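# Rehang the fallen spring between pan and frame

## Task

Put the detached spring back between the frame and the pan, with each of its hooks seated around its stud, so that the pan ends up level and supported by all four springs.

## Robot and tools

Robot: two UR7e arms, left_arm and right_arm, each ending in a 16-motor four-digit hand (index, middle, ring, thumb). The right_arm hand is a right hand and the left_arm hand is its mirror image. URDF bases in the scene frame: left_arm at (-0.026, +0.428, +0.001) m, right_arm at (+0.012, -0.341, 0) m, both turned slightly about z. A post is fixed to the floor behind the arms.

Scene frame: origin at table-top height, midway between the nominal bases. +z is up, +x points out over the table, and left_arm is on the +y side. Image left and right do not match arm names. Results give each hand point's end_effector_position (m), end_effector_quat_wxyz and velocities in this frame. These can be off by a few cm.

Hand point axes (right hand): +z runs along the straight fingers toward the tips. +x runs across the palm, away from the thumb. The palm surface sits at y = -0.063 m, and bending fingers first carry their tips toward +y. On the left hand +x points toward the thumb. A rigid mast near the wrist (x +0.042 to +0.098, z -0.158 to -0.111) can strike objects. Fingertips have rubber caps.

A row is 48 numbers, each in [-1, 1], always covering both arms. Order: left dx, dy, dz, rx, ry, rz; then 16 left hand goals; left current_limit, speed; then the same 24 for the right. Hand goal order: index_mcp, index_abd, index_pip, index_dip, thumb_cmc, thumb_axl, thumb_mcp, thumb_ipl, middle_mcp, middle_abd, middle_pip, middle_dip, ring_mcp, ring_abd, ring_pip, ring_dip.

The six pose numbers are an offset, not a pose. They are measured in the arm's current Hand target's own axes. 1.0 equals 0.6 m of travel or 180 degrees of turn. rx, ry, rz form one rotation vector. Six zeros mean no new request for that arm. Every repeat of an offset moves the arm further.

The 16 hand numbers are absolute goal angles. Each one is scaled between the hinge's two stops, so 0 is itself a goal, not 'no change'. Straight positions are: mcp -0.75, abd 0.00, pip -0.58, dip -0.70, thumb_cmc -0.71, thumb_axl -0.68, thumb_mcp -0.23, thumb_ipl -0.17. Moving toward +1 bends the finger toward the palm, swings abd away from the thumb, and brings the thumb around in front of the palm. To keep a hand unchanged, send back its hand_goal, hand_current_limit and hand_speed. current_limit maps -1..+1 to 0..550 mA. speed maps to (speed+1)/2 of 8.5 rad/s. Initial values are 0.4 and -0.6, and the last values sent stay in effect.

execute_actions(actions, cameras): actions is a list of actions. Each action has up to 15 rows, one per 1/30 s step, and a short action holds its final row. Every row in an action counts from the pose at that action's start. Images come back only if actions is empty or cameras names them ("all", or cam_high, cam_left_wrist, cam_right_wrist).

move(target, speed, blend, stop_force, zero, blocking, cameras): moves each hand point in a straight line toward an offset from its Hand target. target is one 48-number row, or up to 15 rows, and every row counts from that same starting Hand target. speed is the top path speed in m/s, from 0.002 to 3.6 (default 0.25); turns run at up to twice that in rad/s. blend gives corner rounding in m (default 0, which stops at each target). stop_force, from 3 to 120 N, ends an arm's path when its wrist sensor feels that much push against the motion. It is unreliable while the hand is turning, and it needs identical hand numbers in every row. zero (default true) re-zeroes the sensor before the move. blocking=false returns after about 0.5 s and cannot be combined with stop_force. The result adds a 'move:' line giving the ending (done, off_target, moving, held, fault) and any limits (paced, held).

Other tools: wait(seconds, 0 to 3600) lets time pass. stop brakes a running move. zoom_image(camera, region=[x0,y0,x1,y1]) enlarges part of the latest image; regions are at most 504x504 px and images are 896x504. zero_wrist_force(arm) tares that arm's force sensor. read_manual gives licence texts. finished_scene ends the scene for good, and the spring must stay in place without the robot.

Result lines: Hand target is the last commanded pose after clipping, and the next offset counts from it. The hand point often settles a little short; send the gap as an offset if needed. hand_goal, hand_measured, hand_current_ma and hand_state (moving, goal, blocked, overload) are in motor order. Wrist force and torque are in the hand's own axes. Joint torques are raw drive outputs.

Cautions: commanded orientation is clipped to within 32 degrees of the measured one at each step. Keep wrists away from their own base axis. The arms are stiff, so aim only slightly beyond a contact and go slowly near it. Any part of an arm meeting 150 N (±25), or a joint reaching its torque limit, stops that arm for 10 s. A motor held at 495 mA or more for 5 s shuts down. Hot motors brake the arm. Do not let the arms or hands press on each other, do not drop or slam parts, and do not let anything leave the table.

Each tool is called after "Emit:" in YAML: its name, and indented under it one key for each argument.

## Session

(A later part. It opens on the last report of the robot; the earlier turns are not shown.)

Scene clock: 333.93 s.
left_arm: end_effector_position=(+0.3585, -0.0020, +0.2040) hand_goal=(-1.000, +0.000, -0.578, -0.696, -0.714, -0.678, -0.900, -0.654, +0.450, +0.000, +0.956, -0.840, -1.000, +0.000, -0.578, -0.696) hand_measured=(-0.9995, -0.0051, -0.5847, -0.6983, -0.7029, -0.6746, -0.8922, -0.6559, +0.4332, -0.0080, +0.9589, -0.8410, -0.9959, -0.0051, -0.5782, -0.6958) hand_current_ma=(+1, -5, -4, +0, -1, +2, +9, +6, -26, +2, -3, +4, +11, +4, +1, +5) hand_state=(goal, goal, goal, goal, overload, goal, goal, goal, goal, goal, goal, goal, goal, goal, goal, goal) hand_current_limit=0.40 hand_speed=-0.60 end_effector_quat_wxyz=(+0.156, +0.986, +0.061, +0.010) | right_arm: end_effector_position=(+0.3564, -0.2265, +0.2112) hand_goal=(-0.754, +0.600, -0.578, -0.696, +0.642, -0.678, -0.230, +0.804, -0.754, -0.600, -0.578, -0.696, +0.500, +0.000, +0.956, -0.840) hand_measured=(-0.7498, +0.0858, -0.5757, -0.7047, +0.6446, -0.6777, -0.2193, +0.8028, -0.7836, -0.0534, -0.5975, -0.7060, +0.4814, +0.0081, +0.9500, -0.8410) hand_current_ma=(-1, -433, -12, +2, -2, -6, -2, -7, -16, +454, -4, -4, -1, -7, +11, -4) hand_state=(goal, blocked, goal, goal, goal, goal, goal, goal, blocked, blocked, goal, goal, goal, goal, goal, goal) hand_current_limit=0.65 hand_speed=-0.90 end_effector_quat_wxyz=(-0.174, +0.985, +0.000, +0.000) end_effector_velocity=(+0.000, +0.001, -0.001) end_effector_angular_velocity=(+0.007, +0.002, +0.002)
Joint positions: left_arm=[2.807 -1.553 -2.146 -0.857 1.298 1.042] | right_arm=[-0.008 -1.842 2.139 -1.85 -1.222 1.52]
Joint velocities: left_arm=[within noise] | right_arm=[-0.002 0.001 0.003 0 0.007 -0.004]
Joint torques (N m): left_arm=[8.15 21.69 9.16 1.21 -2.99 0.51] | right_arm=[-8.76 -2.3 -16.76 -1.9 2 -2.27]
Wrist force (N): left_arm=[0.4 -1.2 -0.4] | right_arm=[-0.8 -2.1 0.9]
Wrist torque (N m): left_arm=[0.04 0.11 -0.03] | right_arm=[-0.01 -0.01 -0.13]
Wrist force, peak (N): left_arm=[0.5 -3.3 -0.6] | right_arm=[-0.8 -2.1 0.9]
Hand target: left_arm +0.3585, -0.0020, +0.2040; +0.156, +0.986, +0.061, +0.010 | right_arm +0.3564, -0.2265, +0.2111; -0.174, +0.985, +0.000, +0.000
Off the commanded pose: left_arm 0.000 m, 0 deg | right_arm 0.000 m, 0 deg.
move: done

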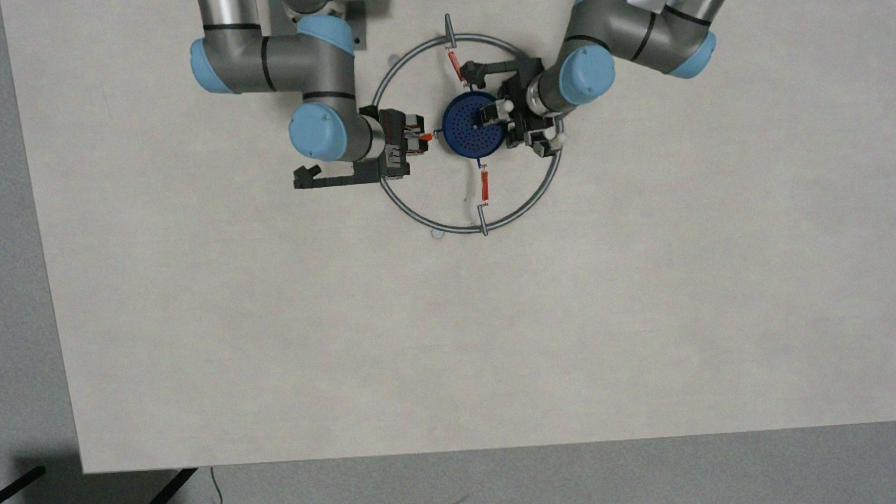

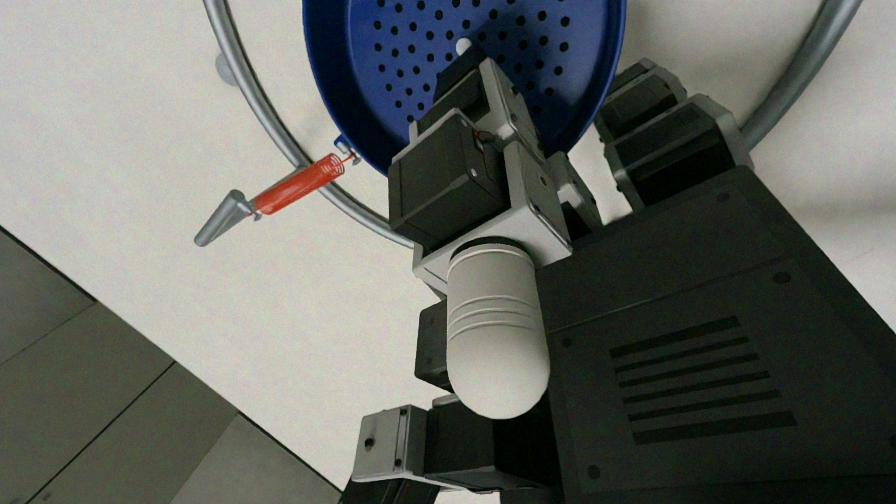

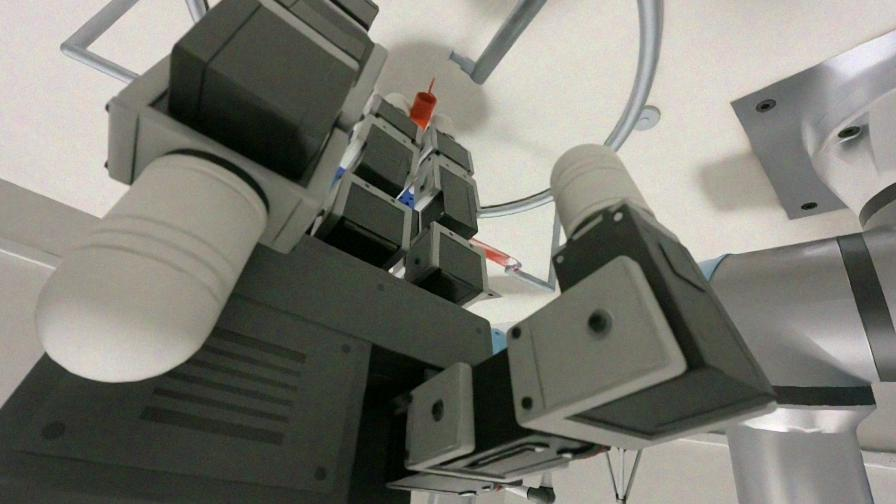

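Emit:
zoom_image:
  camera: "cam_right_wrist"
  region: [390, 60, 465, 120]

Emit:
zoom_image:
  camera: "cam_high"
  region: [410, 120, 450, 150]

Scaled by 6.720 from the camera's image (finer frame: 1280x720).

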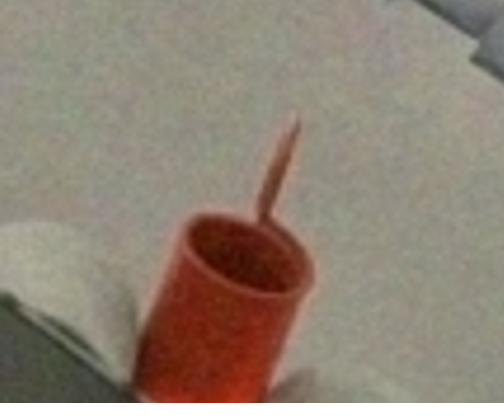

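Scaled by 12.600 from the camera's image (finer frame: 1280x720).

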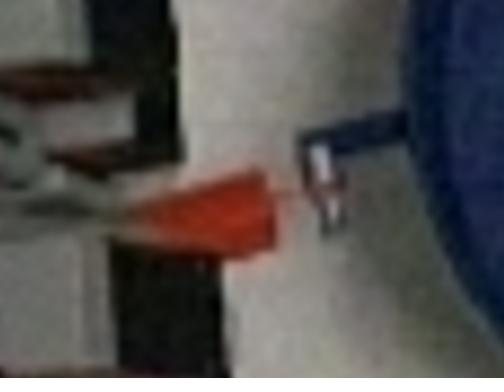

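Emit:
move:
  target: [0, 0.0158, 0.00514, 0, 0, 0, -1.0, 0.0, -0.578, -0.696, -0.714, -0.678, -0.9, -0.654, 0.45, 0.0, 0.956, -0.84, -1.0, 0.0, -0.578, -0.696, 0.4, -0.6, 0.002, 0.0155, -0.00564, 0, 0, 0, -0.754, 0.6, -0.577, -0.696, 0.643, -0.678, -0.23, 0.805, -0.754, -0.6, -0.577, -0.696, 0.5, 0, 0.956, -0.84, 0.65, -0.9]
  speed: 0.015
  stop_force: 12
  cameras: ["all"]

Emit:
zoom_image:
  camera: "cam_high"
  region: [360, 20, 600, 240]

Scene clock: 339.53 s.
left_arm: end_effector_position=(+0.3597, -0.0119, +0.2039) hand_goal=(-1.000, +0.000, -0.578, -0.696, -0.714, -0.678, -0.900, -0.654, +0.450, +0.000, +0.956, -0.840, -1.000, +0.000, -0.578, -0.696) hand_measured=(-1.0000, -0.0065, -0.5936, -0.6983, -0.7029, -0.6746, -0.8922, -0.6559, +0.4332, -0.0080, +0.9589, -0.8410, -0.9971, -0.0065, -0.5770, -0.6971) hand_current_ma=(-11, -4, -29, -3, +7, -5, +12, +3, -33, -12, +4, +5, +7, +2, -4, +3) hand_state=(goal, goal, goal, goal, overload, goal, goal, goal, goal, goal, goal, goal, goal, goal, goal, goal) hand_current_limit=0.40 hand_speed=-0.60 end_effector_quat_wxyz=(+0.156, +0.986, +0.061, +0.010) | right_arm: end_effector_position=(+0.3576, -0.2364, +0.2111) hand_goal=(-0.754, +0.600, -0.578, -0.696, +0.642, -0.678, -0.230, +0.804, -0.754, -0.600, -0.578, -0.696, +0.500, +0.000, +0.956, -0.840) hand_measured=(-0.7535, +0.0872, -0.5782, -0.7034, +0.6446, -0.6777, -0.2203, +0.8018, -0.7909, -0.0534, -0.6001, -0.7060, +0.4814, +0.0066, +0.9500, -0.8398) hand_current_ma=(+3, -440, -16, +10, +5, -3, +0, -5, -14, +441, -11, -9, +0, -5, +3, -2) hand_state=(goal, blocked, goal, goal, goal, goal, goal, goal, blocked, blocked, blocked, goal, goal, goal, goal, goal) hand_current_limit=0.65 hand_speed=-0.90 end_effector_quat_wxyz=(-0.174, +0.985, +0.000, +0.000)
Joint positions: left_arm=[2.786 -1.572 -2.129 -0.85 1.301 1.022] | right_arm=[-0.036 -1.848 2.14 -1.836 -1.222 1.49]
Joint torques (N m): left_arm=[8.18 26.33 10.01 0.5 -3.38 3.23] | right_arm=[5.56 -0.13 -19.59 -4.34 -0.44 2.24]
Wrist force (N): left_arm=[1.5 -7.0 -1.5] | right_arm=[-1.1 -2.1 0.7]
Wrist torque (N m): left_arm=[0.03 0.06 0.09] | right_arm=[0.06 0.02 0.06]
Wrist force, peak (N): left_arm=[1.3 -7.4 -1.6] | right_arm=[-0.8 -2.3 0.9]
Hand target: left_arm +0.3597, -0.0119, +0.2039; +0.156, +0.986, +0.061, +0.010 | right_arm +0.3576, -0.2364, +0.2111; -0.174, +0.985, +0.000, +0.000
Off the commanded pose: left_arm 0.000 m, 0 deg | right_arm 0.000 m, 0 deg.
move: done

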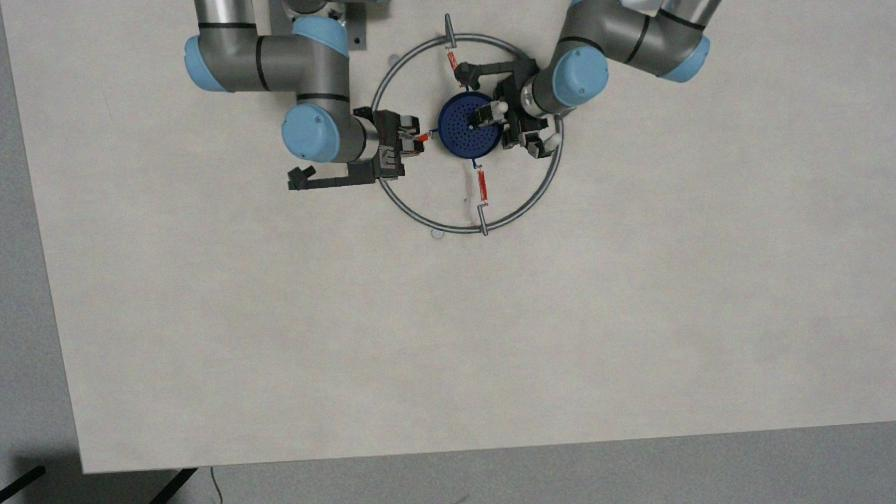

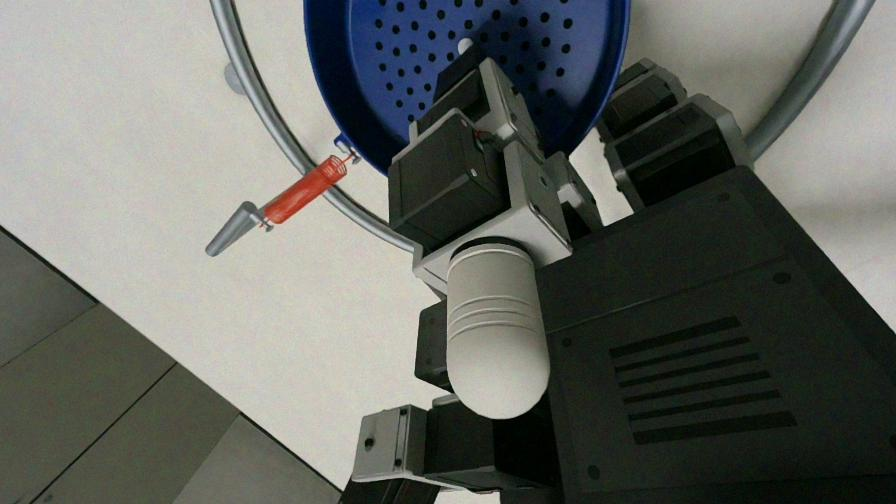

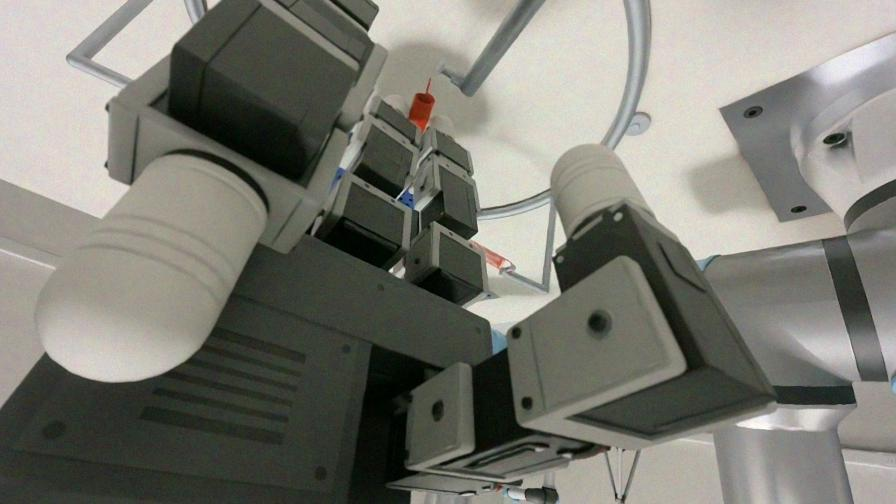

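Scaled by 2.100 from the camera's image (finer frame: 1280x720).

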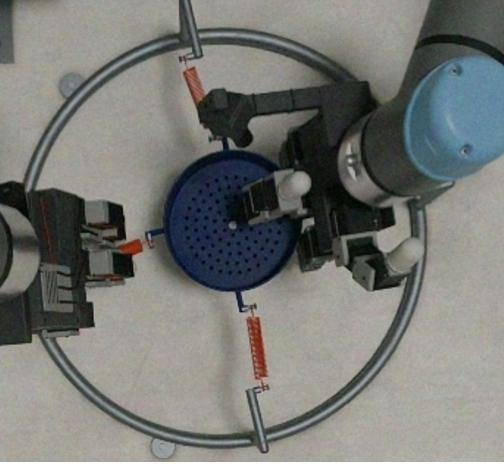

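Emit:
move:
  target: [0, 0.0158, 0.00514, 0, 0, 0, -1.0, 0.0, -0.578, -0.696, -0.714, -0.678, -0.9, -0.654, 0.45, 0.0, 0.956, -0.84, -1.0, 0.0, -0.578, -0.696, 0.4, -0.6, 0.002, 0.0155, -0.00564, 0, 0, 0, -0.754, 0.6, -0.577, -0.696, 0.643, -0.678, -0.23, 0.805, -0.754, -0.6, -0.577, -0.696, 0.5, 0, 0.956, -0.84, 0.65, -0.9]
  speed: 0.015
  stop_force: 12
  cameras: ["cam_high","cam_right_wrist"]

Emit:
zoom_image:
  camera: "cam_high"
  region: [360, 20, 600, 240]

Emit:
zoom_image:
  camera: "cam_right_wrist"
  region: [380, 50, 500, 146]

Scene clock: 341.67 s.
left_arm: end_effector_position=(+0.3609, -0.0218, +0.2039) hand_goal=(-1.000, +0.000, -0.578, -0.696, -0.714, -0.678, -0.900, -0.654, +0.450, +0.000, +0.956, -0.840, -1.000, +0.000, -0.578, -0.696) hand_measured=(-1.0000, -0.0095, -0.6001, -0.6983, -0.7029, -0.6746, -0.8922, -0.6559, +0.4332, -0.0080, +0.9577, -0.8398, -0.9971, -0.0051, -0.5782, -0.6971) hand_current_ma=(-5, -7, -25, -1, -8, -6, +2, -3, -36, +10, -14, -4, +10, +2, +2, +9) hand_state=(goal, goal, blocked, goal, overload, goal, goal, goal, goal, goal, goal, goal, goal, goal, goal, goal) hand_current_limit=0.40 hand_speed=-0.60 end_effector_quat_wxyz=(+0.156, +0.986, +0.061, +0.010) | right_arm: end_effector_position=(+0.3588, -0.2463, +0.2111) hand_goal=(-0.754, +0.600, -0.578, -0.696, +0.642, -0.678, -0.230, +0.804, -0.754, -0.600, -0.578, -0.696, +0.500, +0.000, +0.956, -0.840) hand_measured=(-0.7535, +0.0887, -0.5808, -0.7034, +0.6446, -0.6777, -0.2203, +0.8018, -0.7945, -0.0549, -0.6039, -0.7073, +0.4814, +0.0066, +0.9487, -0.8410) hand_current_ma=(-3, -433, -9, -1, +6, -9, -2, -6, -23, +444, -16, -14, -6, -8, -1, +0) hand_state=(goal, blocked, goal, goal, goal, goal, goal, goal, blocked, blocked, blocked, goal, goal, goal, goal, goal) hand_current_limit=0.65 hand_speed=-0.90 end_effector_quat_wxyz=(-0.174, +0.985, +0.000, +0.000)
Joint positions: left_arm=[2.767 -1.591 -2.111 -0.843 1.304 1.001] | right_arm=[-0.063 -1.853 2.141 -1.822 -1.223 1.461]
Joint torques (N m): left_arm=[6.81 26.68 10.23 0.92 -4.11 3.56] | right_arm=[5.67 -1.01 -17.32 -4.38 -0.12 2.29]
Wrist force (N): left_arm=[2.1 -12.1 -3.3] | right_arm=[-0.8 -1.9 0.5]
Wrist torque (N m): left_arm=[0.19 0.07 0.13] | right_arm=[0.13 -0.03 0.09]
Wrist force, peak (N): left_arm=[2.1 -12.6 -3.3] | right_arm=[-0.8 -2.5 0.7]
Hand target: left_arm +0.3609, -0.0218, +0.2039; +0.156, +0.986, +0.061, +0.010 | right_arm +0.3588, -0.2463, +0.2111; -0.174, +0.985, +0.000, +0.000
Off the commanded pose: left_arm 0.000 m, 0 deg | right_arm 0.000 m, 0 deg.
move: done

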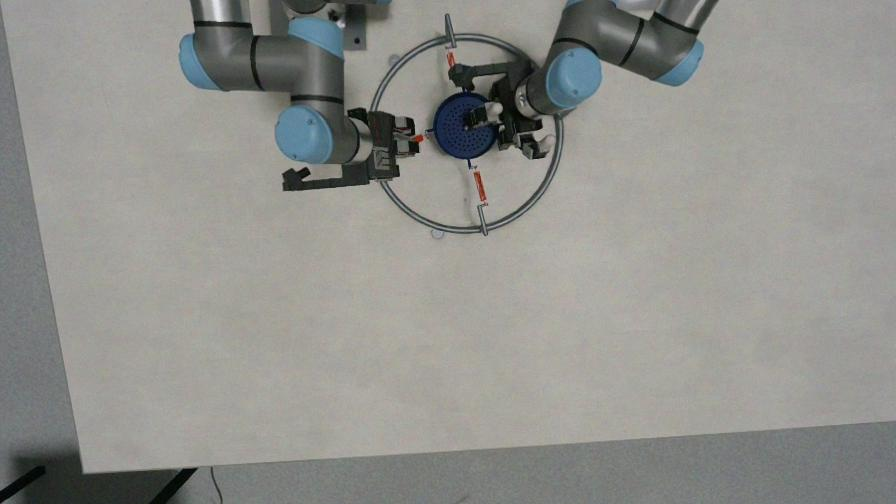

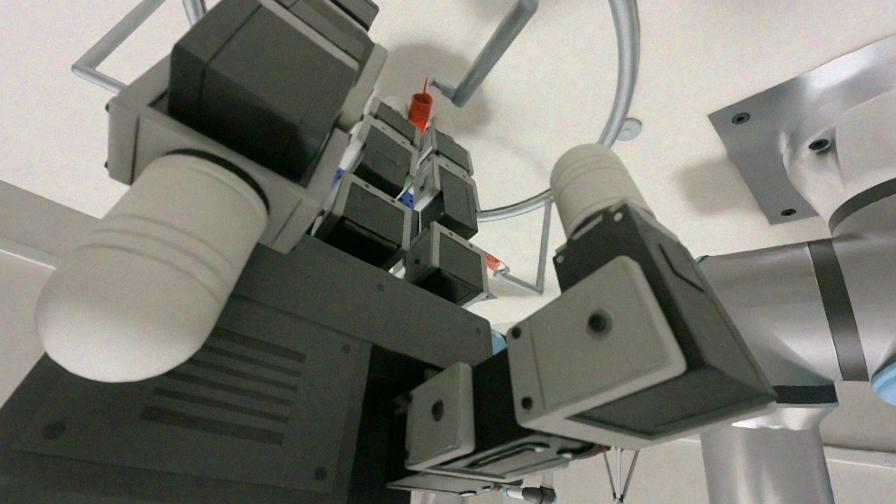

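Scaled by 2.100 from the camera's image (finer frame: 1280x720).

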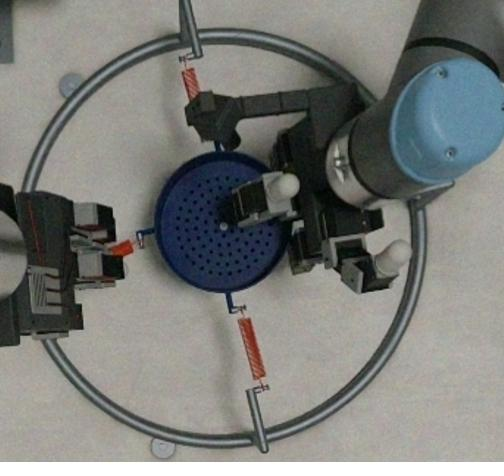

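Scaled by 4.200 from the camera's image (finer frame: 1280x720).

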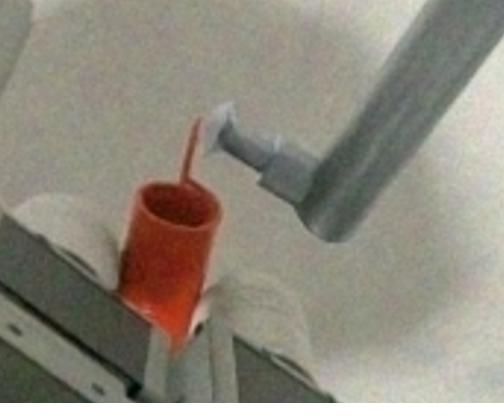

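Emit:
move:
  target: [0, 0.0158, 0.00514, 0, 0, 0, -1.0, 0.0, -0.578, -0.696, -0.714, -0.678, -0.9, -0.654, 0.45, 0.0, 0.956, -0.84, -1.0, 0.0, -0.578, -0.696, 0.6, -0.6, 0.002, 0.0155, -0.00564, 0, 0, 0, -0.754, 0.6, -0.577, -0.696, 0.643, -0.678, -0.23, 0.805, -0.754, -0.6, -0.577, -0.696, 0.5, 0, 0.956, -0.84, 0.65, -0.9]
  speed: 0.015
  stop_force: 12
  cameras: ["cam_high","cam_right_wrist"]

Emit:
zoom_image:
  camera: "cam_high"
  region: [360, 20, 600, 240]

Emit:
zoom_image:
  camera: "cam_right_wrist"
  region: [380, 50, 500, 146]

Scene clock: 343.80 s.
left_arm: end_effector_position=(+0.3621, -0.0317, +0.2039) hand_goal=(-1.000, +0.000, -0.578, -0.696, -0.714, -0.678, -0.900, -0.654, +0.450, +0.000, +0.956, -0.840, -1.000, +0.000, -0.578, -0.696) hand_measured=(-1.0000, -0.0139, -0.6013, -0.6983, -0.7041, -0.6746, -0.8922, -0.6559, +0.4332, -0.0080, +0.9589, -0.8398, -0.9959, -0.0065, -0.5770, -0.6971) hand_current_ma=(-13, -12, -34, -2, -2, +1, +14, +0, -31, +0, +7, +3, +9, -6, -4, +0) hand_state=(goal, goal, blocked, goal, overload, goal, goal, goal, goal, goal, goal, goal, goal, goal, goal, goal) hand_current_limit=0.60 hand_speed=-0.60 end_effector_quat_wxyz=(+0.156, +0.986, +0.061, +0.010) | right_arm: end_effector_position=(+0.3600, -0.2562, +0.2111) hand_goal=(-0.754, +0.600, -0.578, -0.696, +0.642, -0.678, -0.230, +0.804, -0.754, -0.600, -0.578, -0.696, +0.500, +0.000, +0.956, -0.840) hand_measured=(-0.7559, +0.0902, -0.5808, -0.7047, +0.6433, -0.6777, -0.2203, +0.8018, -0.8005, -0.0549, -0.6078, -0.7098, +0.4814, +0.0081, +0.9500, -0.8398) hand_current_ma=(-2, -433, -4, -1, +0, -3, -3, -9, -23, +442, -5, -20, -5, -4, +5, -5) hand_state=(goal, blocked, goal, goal, goal, goal, goal, goal, blocked, blocked, blocked, goal, goal, goal, goal, goal) hand_current_limit=0.65 hand_speed=-0.90 end_effector_quat_wxyz=(-0.174, +0.985, +0.000, +0.000)
Joint positions: left_arm=[2.748 -1.61 -2.093 -0.837 1.307 0.982] | right_arm=[-0.09 -1.857 2.141 -1.808 -1.224 1.433]
Joint torques (N m): left_arm=[5.44 27.22 11.44 1.49 -5.13 3.47] | right_arm=[6 -2.24 -17.08 -4.34 0.23 2.24]
Wrist force (N): left_arm=[2.8 -17.2 -4.8] | right_arm=[-1.0 -2.3 0.5]
Wrist torque (N m): left_arm=[0.31 0.06 0.18] | right_arm=[0.12 -0.05 0.05]
Wrist force, peak (N): left_arm=[2.8 -17.5 -5.0] | right_arm=[-1.2 -2.6 0.6]
Hand target: left_arm +0.3621, -0.0317, +0.2039; +0.156, +0.986, +0.061, +0.010 | right_arm +0.3600, -0.2562, +0.2111; -0.174, +0.985, +0.000, +0.000
Off the commanded pose: left_arm 0.000 m, 0 deg | right_arm 0.000 m, 0 deg.
move: done

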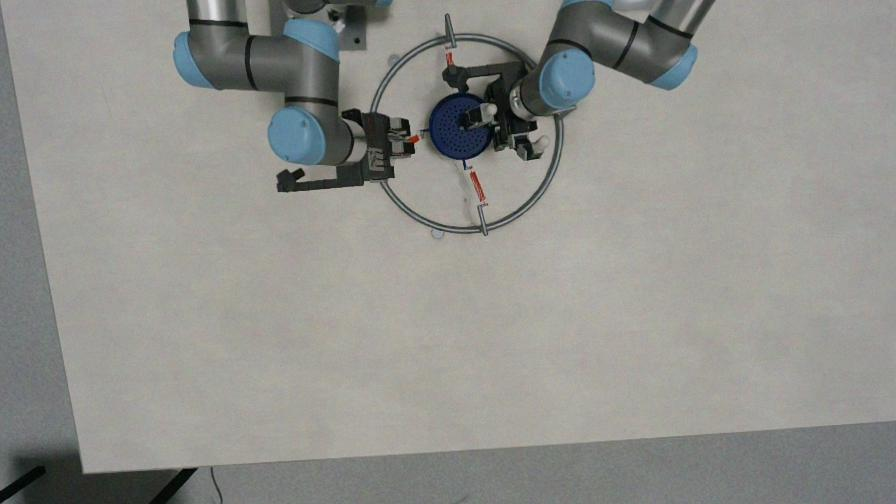

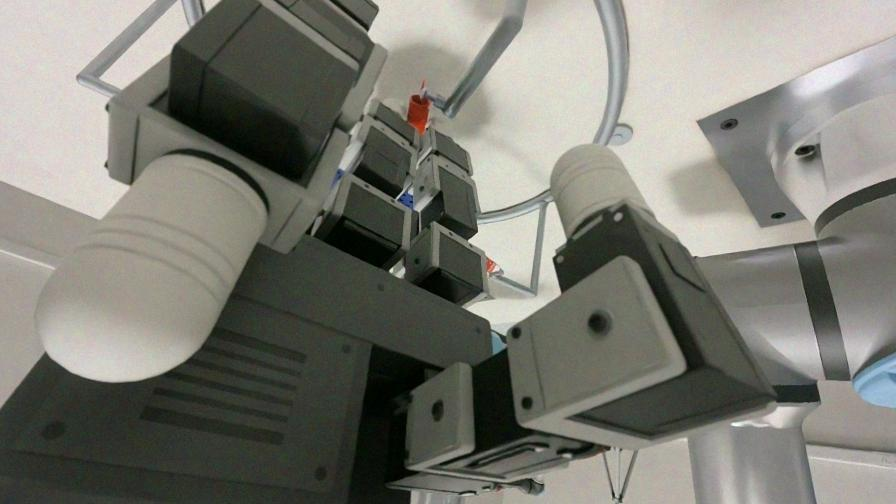

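Scaled by 2.100 from the camera's image (finer frame: 1280x720).

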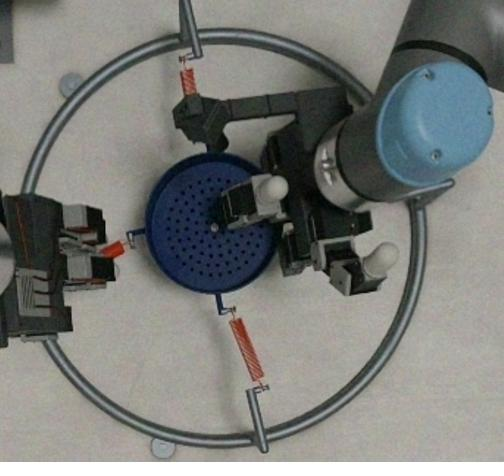

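Scaled by 4.200 from the camera's image (finer frame: 1280x720).

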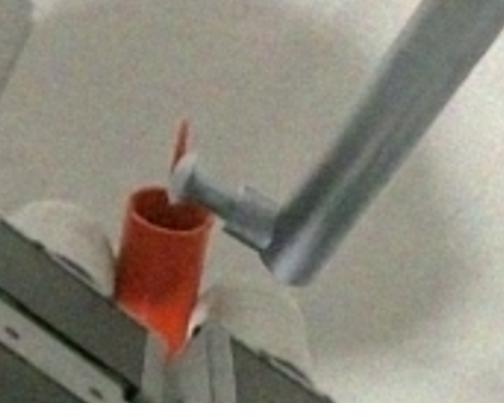

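Emit:
zoom_image:
  camera: "cam_right_wrist"
  region: [390, 70, 460, 126]

Scaled by 7.200 from the camera's image (finer frame: 1280x720).

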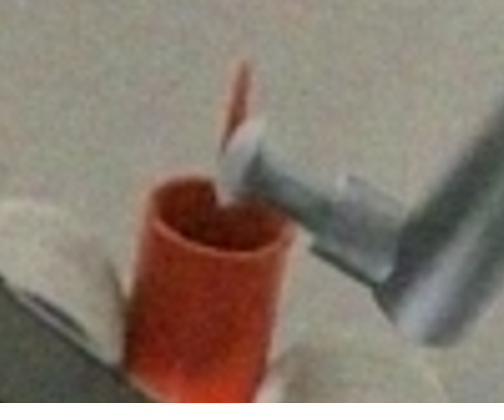

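Emit:
wait:
  seconds: 0.1
  cameras: ["all"]

Emit:
zoom_image:
  camera: "cam_left_wrist"
  region: [140, 0, 640, 280]

Emit:
zoom_image:
  camera: "cam_high"
  region: [390, 80, 510, 170]

Scene clock: 354.27 s.
left_arm: end_effector_position=(+0.3621, -0.0317, +0.2039) hand_goal=(-1.000, +0.000, -0.578, -0.696, -0.714, -0.678, -0.900, -0.654, +0.450, +0.000, +0.956, -0.840, -1.000, +0.000, -0.578, -0.696) hand_measured=(-1.0000, -0.0139, -0.6013, -0.6983, -0.7029, -0.6746, -0.8922, -0.6569, +0.4320, -0.0080, +0.9589, -0.8410, -0.9971, -0.0051, -0.5782, -0.6971) hand_current_ma=(-14, -13, -25, -2, +3, +3, +10, +1, -32, +3, +6, +9, -5, -1, -7, -6) hand_state=(goal, goal, blocked, goal, overload, goal, goal, goal, goal, goal, goal, goal, goal, goal, goal, goal) hand_current_limit=0.60 hand_speed=-0.60 end_effector_quat_wxyz=(+0.156, +0.986, +0.061, +0.010) | right_arm: end_effector_position=(+0.3600, -0.2562, +0.2111) hand_goal=(-0.754, +0.600, -0.578, -0.696, +0.642, -0.678, -0.230, +0.804, -0.754, -0.600, -0.578, -0.696, +0.500, +0.000, +0.956, -0.840) hand_measured=(-0.7559, +0.0887, -0.5808, -0.7047, +0.6433, -0.6777, -0.2193, +0.8018, -0.8005, -0.0549, -0.6078, -0.7098, +0.4814, +0.0066, +0.9487, -0.8398) hand_current_ma=(+3, -431, -13, +5, -1, -9, -5, -12, -19, +457, -18, -9, -10, -4, +2, +0) hand_state=(goal, blocked, goal, goal, goal, goal, goal, goal, blocked, blocked, blocked, goal, goal, goal, goal, goal) hand_current_limit=0.65 hand_speed=-0.90 end_effector_quat_wxyz=(-0.174, +0.985, +0.000, +0.000)
Joint positions: left_arm=[2.748 -1.61 -2.093 -0.837 1.307 0.982] | right_arm=[-0.09 -1.857 2.141 -1.808 -1.224 1.433]
Joint torques (N m): left_arm=[6.38 26.95 10.18 1.45 -5.22 3.4] | right_arm=[5.41 -0.02 -24.08 -4.38 1.97 2.17]
Wrist force (N): left_arm=[2.8 -17.0 -5.0] | right_arm=[-1.2 -2.3 0.5]
Wrist torque (N m): left_arm=[0.35 0.05 0.19] | right_arm=[0.12 -0.03 0.04]
Wrist force, peak (N): left_arm=[3.0 -17.5 -4.9] | right_arm=[-1.3 -2.7 0.6]
Hand target: left_arm +0.3621, -0.0317, +0.2039; +0.156, +0.986, +0.061, +0.010 | right_arm +0.3600, -0.2562, +0.2111; -0.174, +0.985, +0.000, +0.000
Off the commanded pose: left_arm 0.000 m, 0 deg | right_arm 0.000 m, 0 deg.
wait: 0.10 s; at rest from the start

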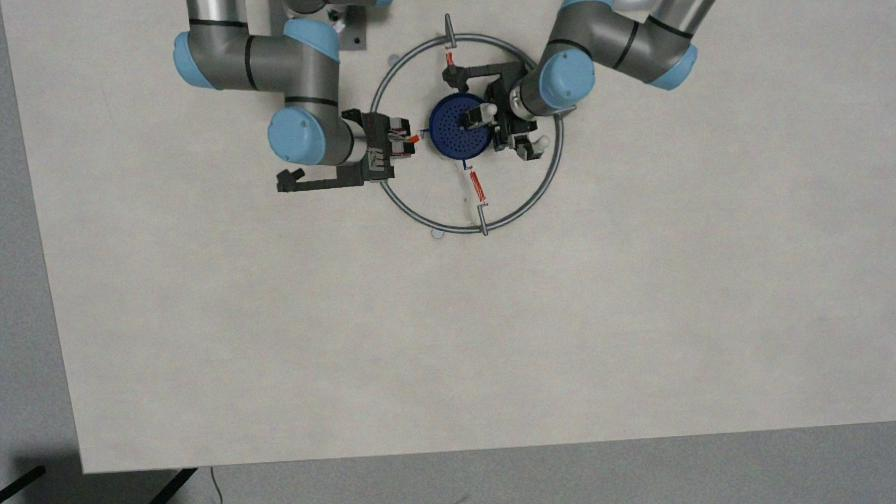

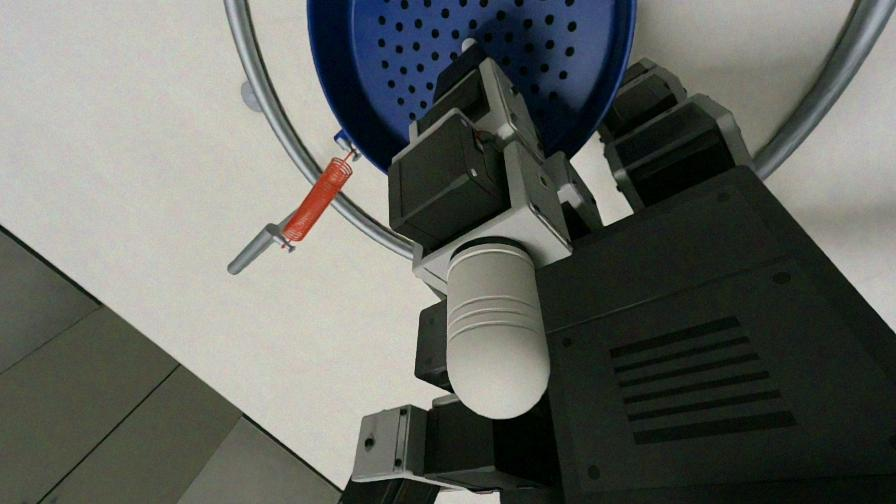

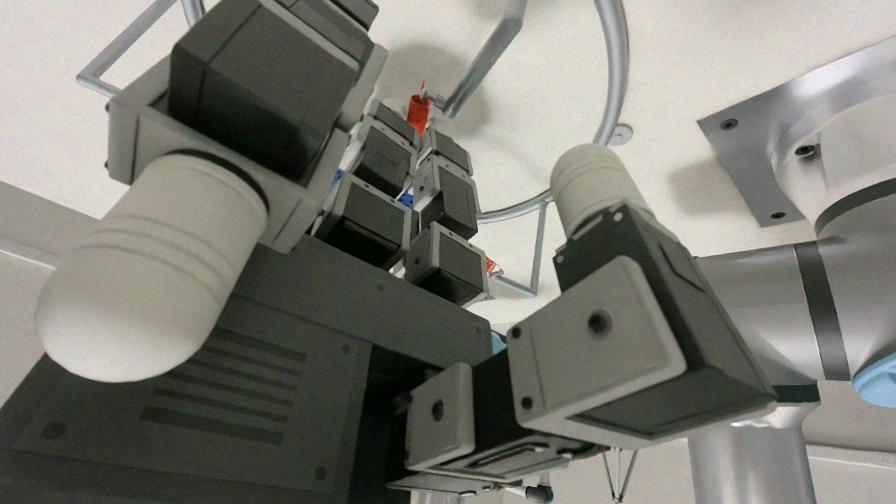

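Scaled by 1.008 from the camera's image (finer frame: 1280x720).

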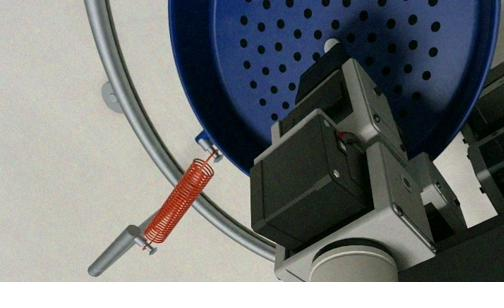

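Scaled by 4.200 from the camera's image (finer frame: 1280x720).

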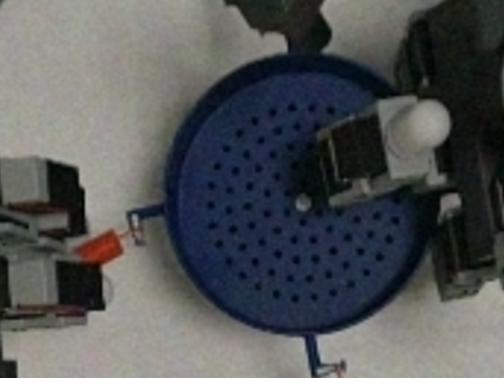

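Emit:
move:
  target: [0, 0, 0, 0, 0, 0, -1.0, 0.0, -0.578, -0.696, -0.714, -0.678, -0.9, -0.654, 0.45, 0.0, 0.956, -0.84, -1.0, 0.0, -0.578, -0.696, 0.6, -0.6, 0.00667, -0.0077, -0.0114, 0, 0, 0, -0.754, 0.6, -0.577, -0.696, 0.643, -0.678, -0.23, 0.805, -0.754, -0.6, -0.577, -0.696, 0.5, 0, 0.956, -0.84, 0.65, -0.9]
  speed: 0.01
  stop_force: 6
  cameras: ["cam_high","cam_right_wrist"]

Emit:
zoom_image:
  camera: "cam_right_wrist"
  region: [390, 60, 460, 116]

Emit:
zoom_image:
  camera: "cam_high"
  region: [390, 110, 450, 158]

Scene clock: 360.23 s.
left_arm: end_effector_position=(+0.3621, -0.0317, +0.2039) hand_goal=(-1.000, +0.000, -0.578, -0.696, -0.714, -0.678, -0.900, -0.654, +0.450, +0.000, +0.956, -0.840, -1.000, +0.000, -0.578, -0.696) hand_measured=(-1.0000, -0.0139, -0.6026, -0.6983, -0.7041, -0.6746, -0.8922, -0.6569, +0.4332, -0.0080, +0.9577, -0.8410, -0.9971, -0.0051, -0.5782, -0.6958) hand_current_ma=(+0, -10, -33, +7, -5, -4, +11, -1, -19, +6, -9, +6, +9, -2, +6, +4) hand_state=(goal, goal, blocked, goal, overload, goal, goal, goal, goal, goal, goal, goal, goal, goal, goal, goal) hand_current_limit=0.60 hand_speed=-0.60 end_effector_quat_wxyz=(+0.156, +0.986, +0.061, +0.010) | right_arm: end_effector_position=(+0.3640, -0.2542, +0.2191) hand_goal=(-0.754, +0.600, -0.578, -0.696, +0.642, -0.678, -0.230, +0.804, -0.754, -0.600, -0.578, -0.696, +0.500, +0.000, +0.956, -0.840) hand_measured=(-0.7378, +0.1019, -0.5744, -0.6971, +0.6446, -0.6777, -0.2203, +0.8018, -0.8017, -0.0637, -0.6090, -0.7098, +0.4814, +0.0066, +0.9500, -0.8398) hand_current_ma=(+11, -420, -12, +9, +3, -11, -9, -5, -22, +452, -9, -14, -6, -4, +5, -4) hand_state=(goal, blocked, goal, goal, goal, goal, goal, goal, blocked, blocked, blocked, goal, goal, goal, goal, goal) hand_current_limit=0.65 hand_speed=-0.90 end_effector_quat_wxyz=(-0.174, +0.985, +0.000, +0.000)
Joint positions: left_arm=[2.748 -1.61 -2.093 -0.837 1.307 0.982] | right_arm=[-0.083 -1.85 2.116 -1.792 -1.224 1.44]
Joint torques (N m): left_arm=[2.8 27.57 11.17 2.04 -5.14 3.53] | right_arm=[-6.63 -17.91 -14.74 -4.25 1.83 -2.15]
Wrist force (N): left_arm=[2.9 -18.2 -5.4] | right_arm=[-0.5 -0.8 0.1]
Wrist torque (N m): left_arm=[0.37 0.06 0.19] | right_arm=[0.13 -0.05 -0.09]
Wrist force, peak (N): left_arm=[2.9 -18.5 -5.3] | right_arm=[-1.2 -2.8 0.7]
Hand target: left_arm +0.3621, -0.0317, +0.2039; +0.156, +0.986, +0.061, +0.010 | right_arm +0.3640, -0.2542, +0.2191; -0.174, +0.985, +0.000, +0.000
Off the commanded pose: left_arm 0.000 m, 0 deg | right_arm 0.000 m, 0 deg.
move: done

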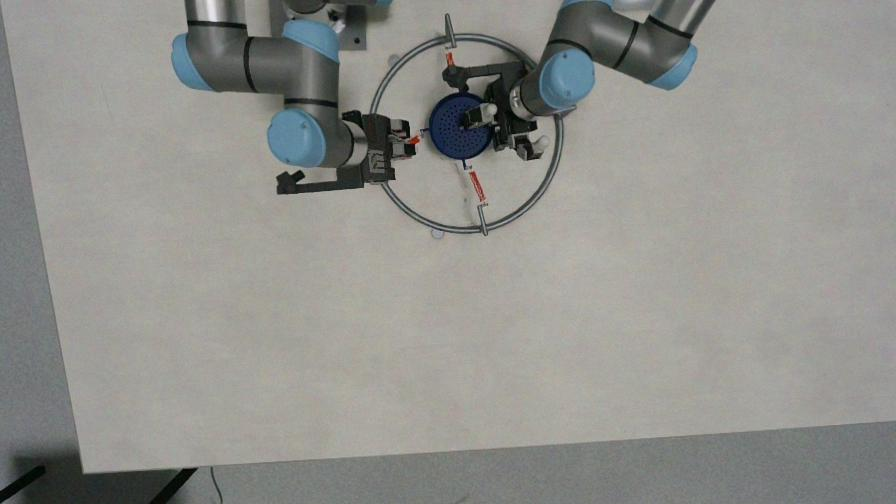

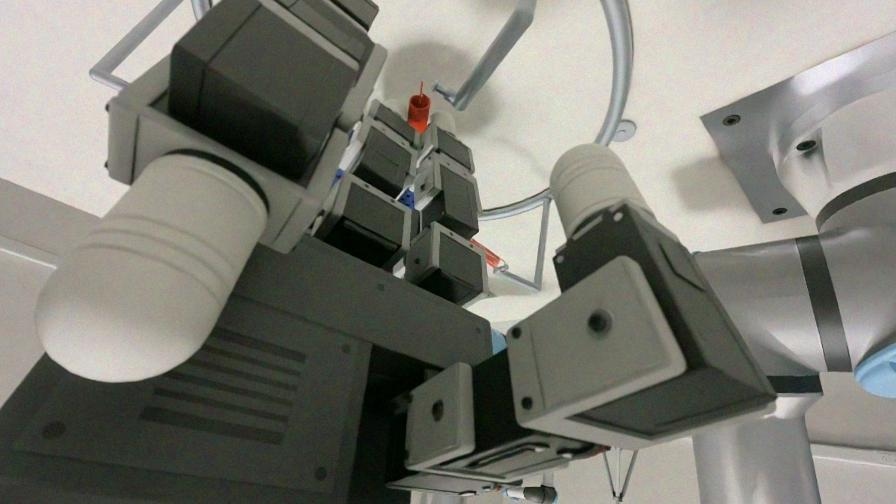

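Scaled by 7.200 from the camera's image (finer frame: 1280x720).

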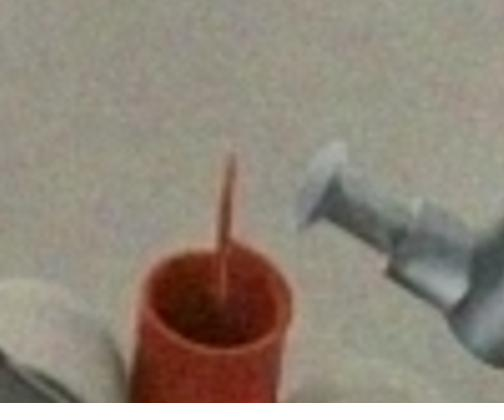

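Scaled by 8.400 from the camera's image (finer frame: 1280x720).

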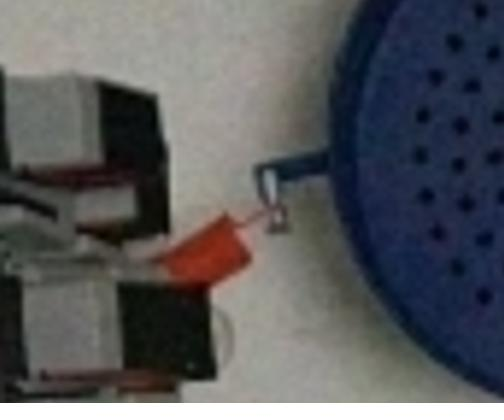

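Emit:
move:
  target: [0, 0, 0, 0, 0, 0, -1.0, 0.0, -0.578, -0.696, -0.714, -0.678, -0.9, -0.654, 0.45, 0.0, 0.956, -0.84, -1.0, 0.0, -0.578, -0.696, 0.6, -0.6, 0, -0.075, -0.0417, -0.1111, 0, 0, -0.754, 0.6, -0.577, -0.696, 0.643, -0.678, -0.23, 0.805, -0.754, -0.6, -0.577, -0.696, 0.5, 0, 0.956, -0.84, 0.65, -0.9]
  speed: 0.03
  cameras: ["all"]

Emit:
zoom_image:
  camera: "cam_right_wrist"
  region: [380, 50, 480, 130]

Emit:
zoom_image:
  camera: "cam_high"
  region: [390, 110, 450, 158]

Scene clock: 371.17 s.
left_arm: end_effector_position=(+0.3621, -0.0317, +0.2039) hand_goal=(-1.000, +0.000, -0.578, -0.696, -0.714, -0.678, -0.900, -0.654, +0.450, +0.000, +0.956, -0.840, -1.000, +0.000, -0.578, -0.696) hand_measured=(-1.0000, -0.0139, -0.6013, -0.6996, -0.7029, -0.6746, -0.8922, -0.6569, +0.4332, -0.0080, +0.9577, -0.8410, -0.9971, -0.0065, -0.5782, -0.6958) hand_current_ma=(-2, -14, -30, +0, -6, -7, +6, +6, -35, -6, -7, -8, +14, +0, +3, +2) hand_state=(goal, goal, blocked, goal, overload, goal, goal, goal, goal, goal, goal, goal, goal, goal, goal, goal) hand_current_limit=0.60 hand_speed=-0.60 end_effector_quat_wxyz=(+0.156, +0.986, +0.061, +0.010) | right_arm: end_effector_position=(+0.3640, -0.2205, +0.2581) hand_goal=(-0.754, +0.600, -0.578, -0.696, +0.642, -0.678, -0.230, +0.804, -0.754, -0.600, -0.578, -0.696, +0.500, +0.000, +0.956, -0.840) hand_measured=(-0.7390, +0.1004, -0.5718, -0.6983, +0.6446, -0.6777, -0.2203, +0.8018, -0.8029, -0.0622, -0.6103, -0.7111, +0.4814, +0.0066, +0.9500, -0.8398) hand_current_ma=(+8, -426, +3, -1, +3, -9, +6, -7, -31, +450, -13, -12, +3, +2, +3, +2) hand_state=(goal, blocked, goal, goal, goal, goal, goal, goal, blocked, blocked, blocked, goal, goal, goal, goal, goal) hand_current_limit=0.65 hand_speed=-0.90 end_effector_quat_wxyz=(+0.000, +1.000, -0.001, +0.000) end_effector_velocity=(+0.000, +0.000, -0.001) end_effector_angular_velocity=(+0.006, +0.003, +0.001)
Joint positions: left_arm=[2.748 -1.61 -2.093 -0.837 1.307 0.982] | right_arm=[0.225 -1.748 1.989 -1.812 -1.571 1.756]
Joint velocities: left_arm=[within noise] | right_arm=[-0.003 0 0.001 0.001 0.006 -0.003]
Joint torques (N m): left_arm=[-5.39 26.57 19.79 5.71 -5.25 3.4] | right_arm=[-9.07 -21.82 -19.55 -2.55 1.77 -2.24]
Wrist force (N): left_arm=[2.8 -17.5 -5.1] | right_arm=[-0.8 -2.6 0.7]
Wrist torque (N m): left_arm=[0.37 0.08 0.18] | right_arm=[-0.07 -0.06 -0.19]
Wrist force, peak (N): left_arm=[3.1 -19.0 -5.3] | right_arm=[-0.9 -2.8 0.6]
Hand target: left_arm +0.3621, -0.0317, +0.2039; +0.156, +0.986, +0.061, +0.010 | right_arm +0.3640, -0.2205, +0.2580; +0.000, +1.000, +0.000, +0.000
Off the commanded pose: left_arm 0.000 m, 0 deg | right_arm 0.000 m, 0 deg.
move: done

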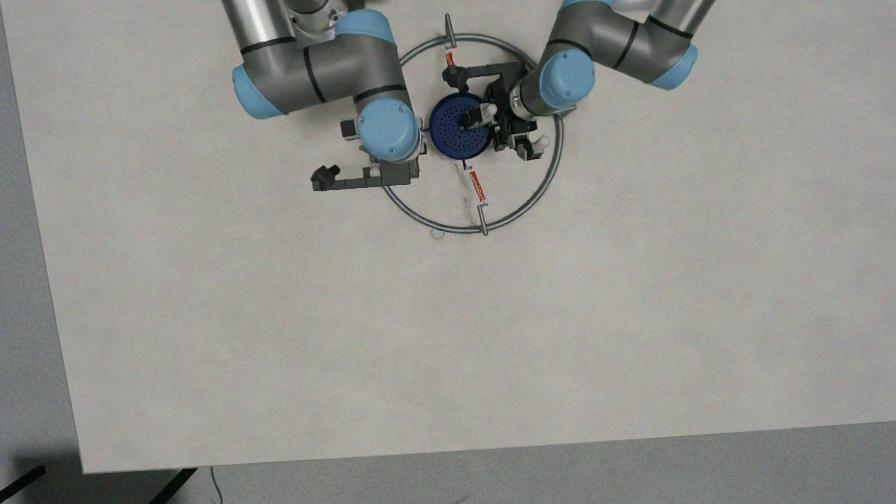

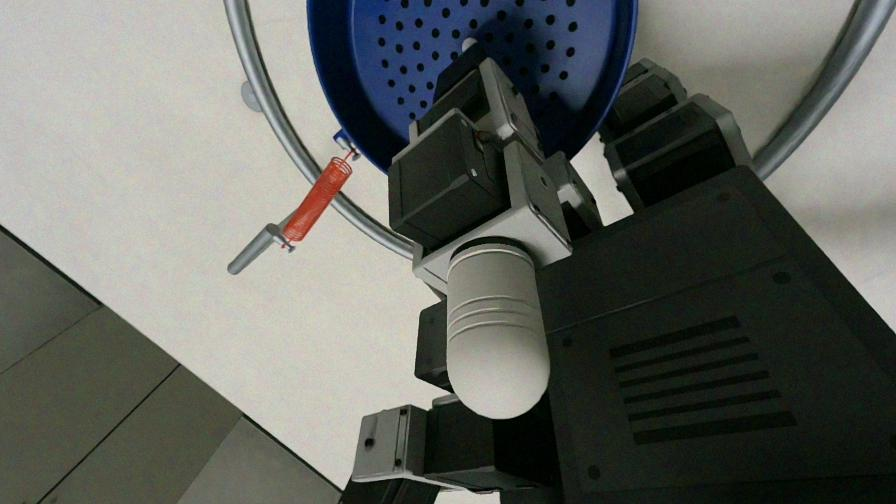

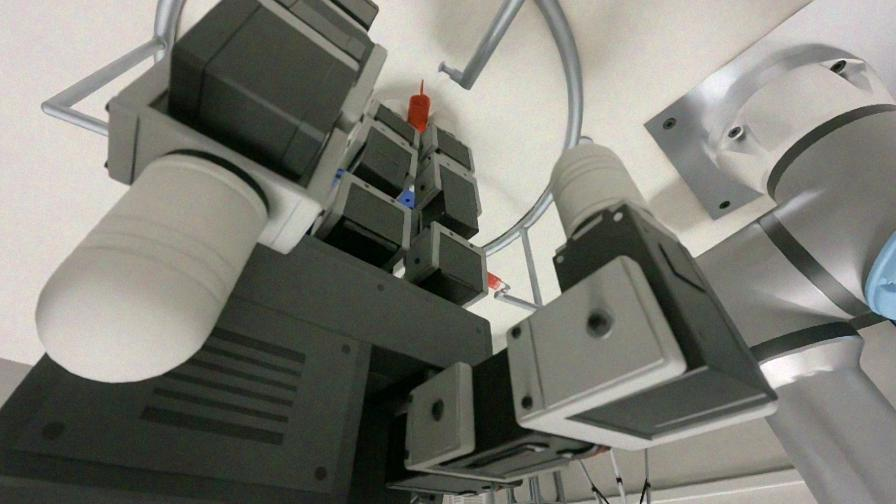

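Scaled by 5.040 from the camera's image (finer frame: 1280x720).

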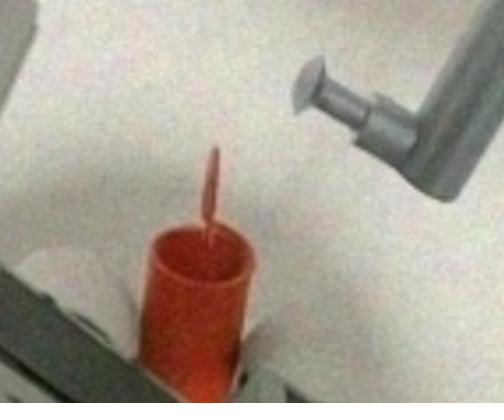

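Scaled by 8.400 from the camera's image (finer frame: 1280x720).

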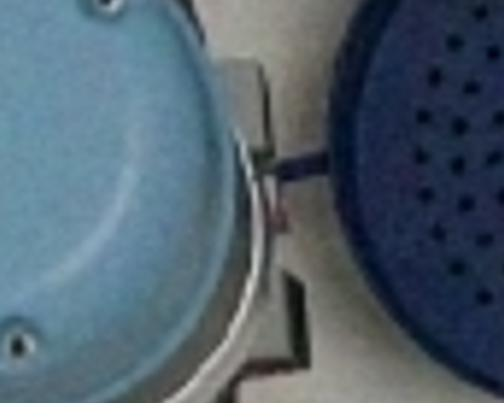

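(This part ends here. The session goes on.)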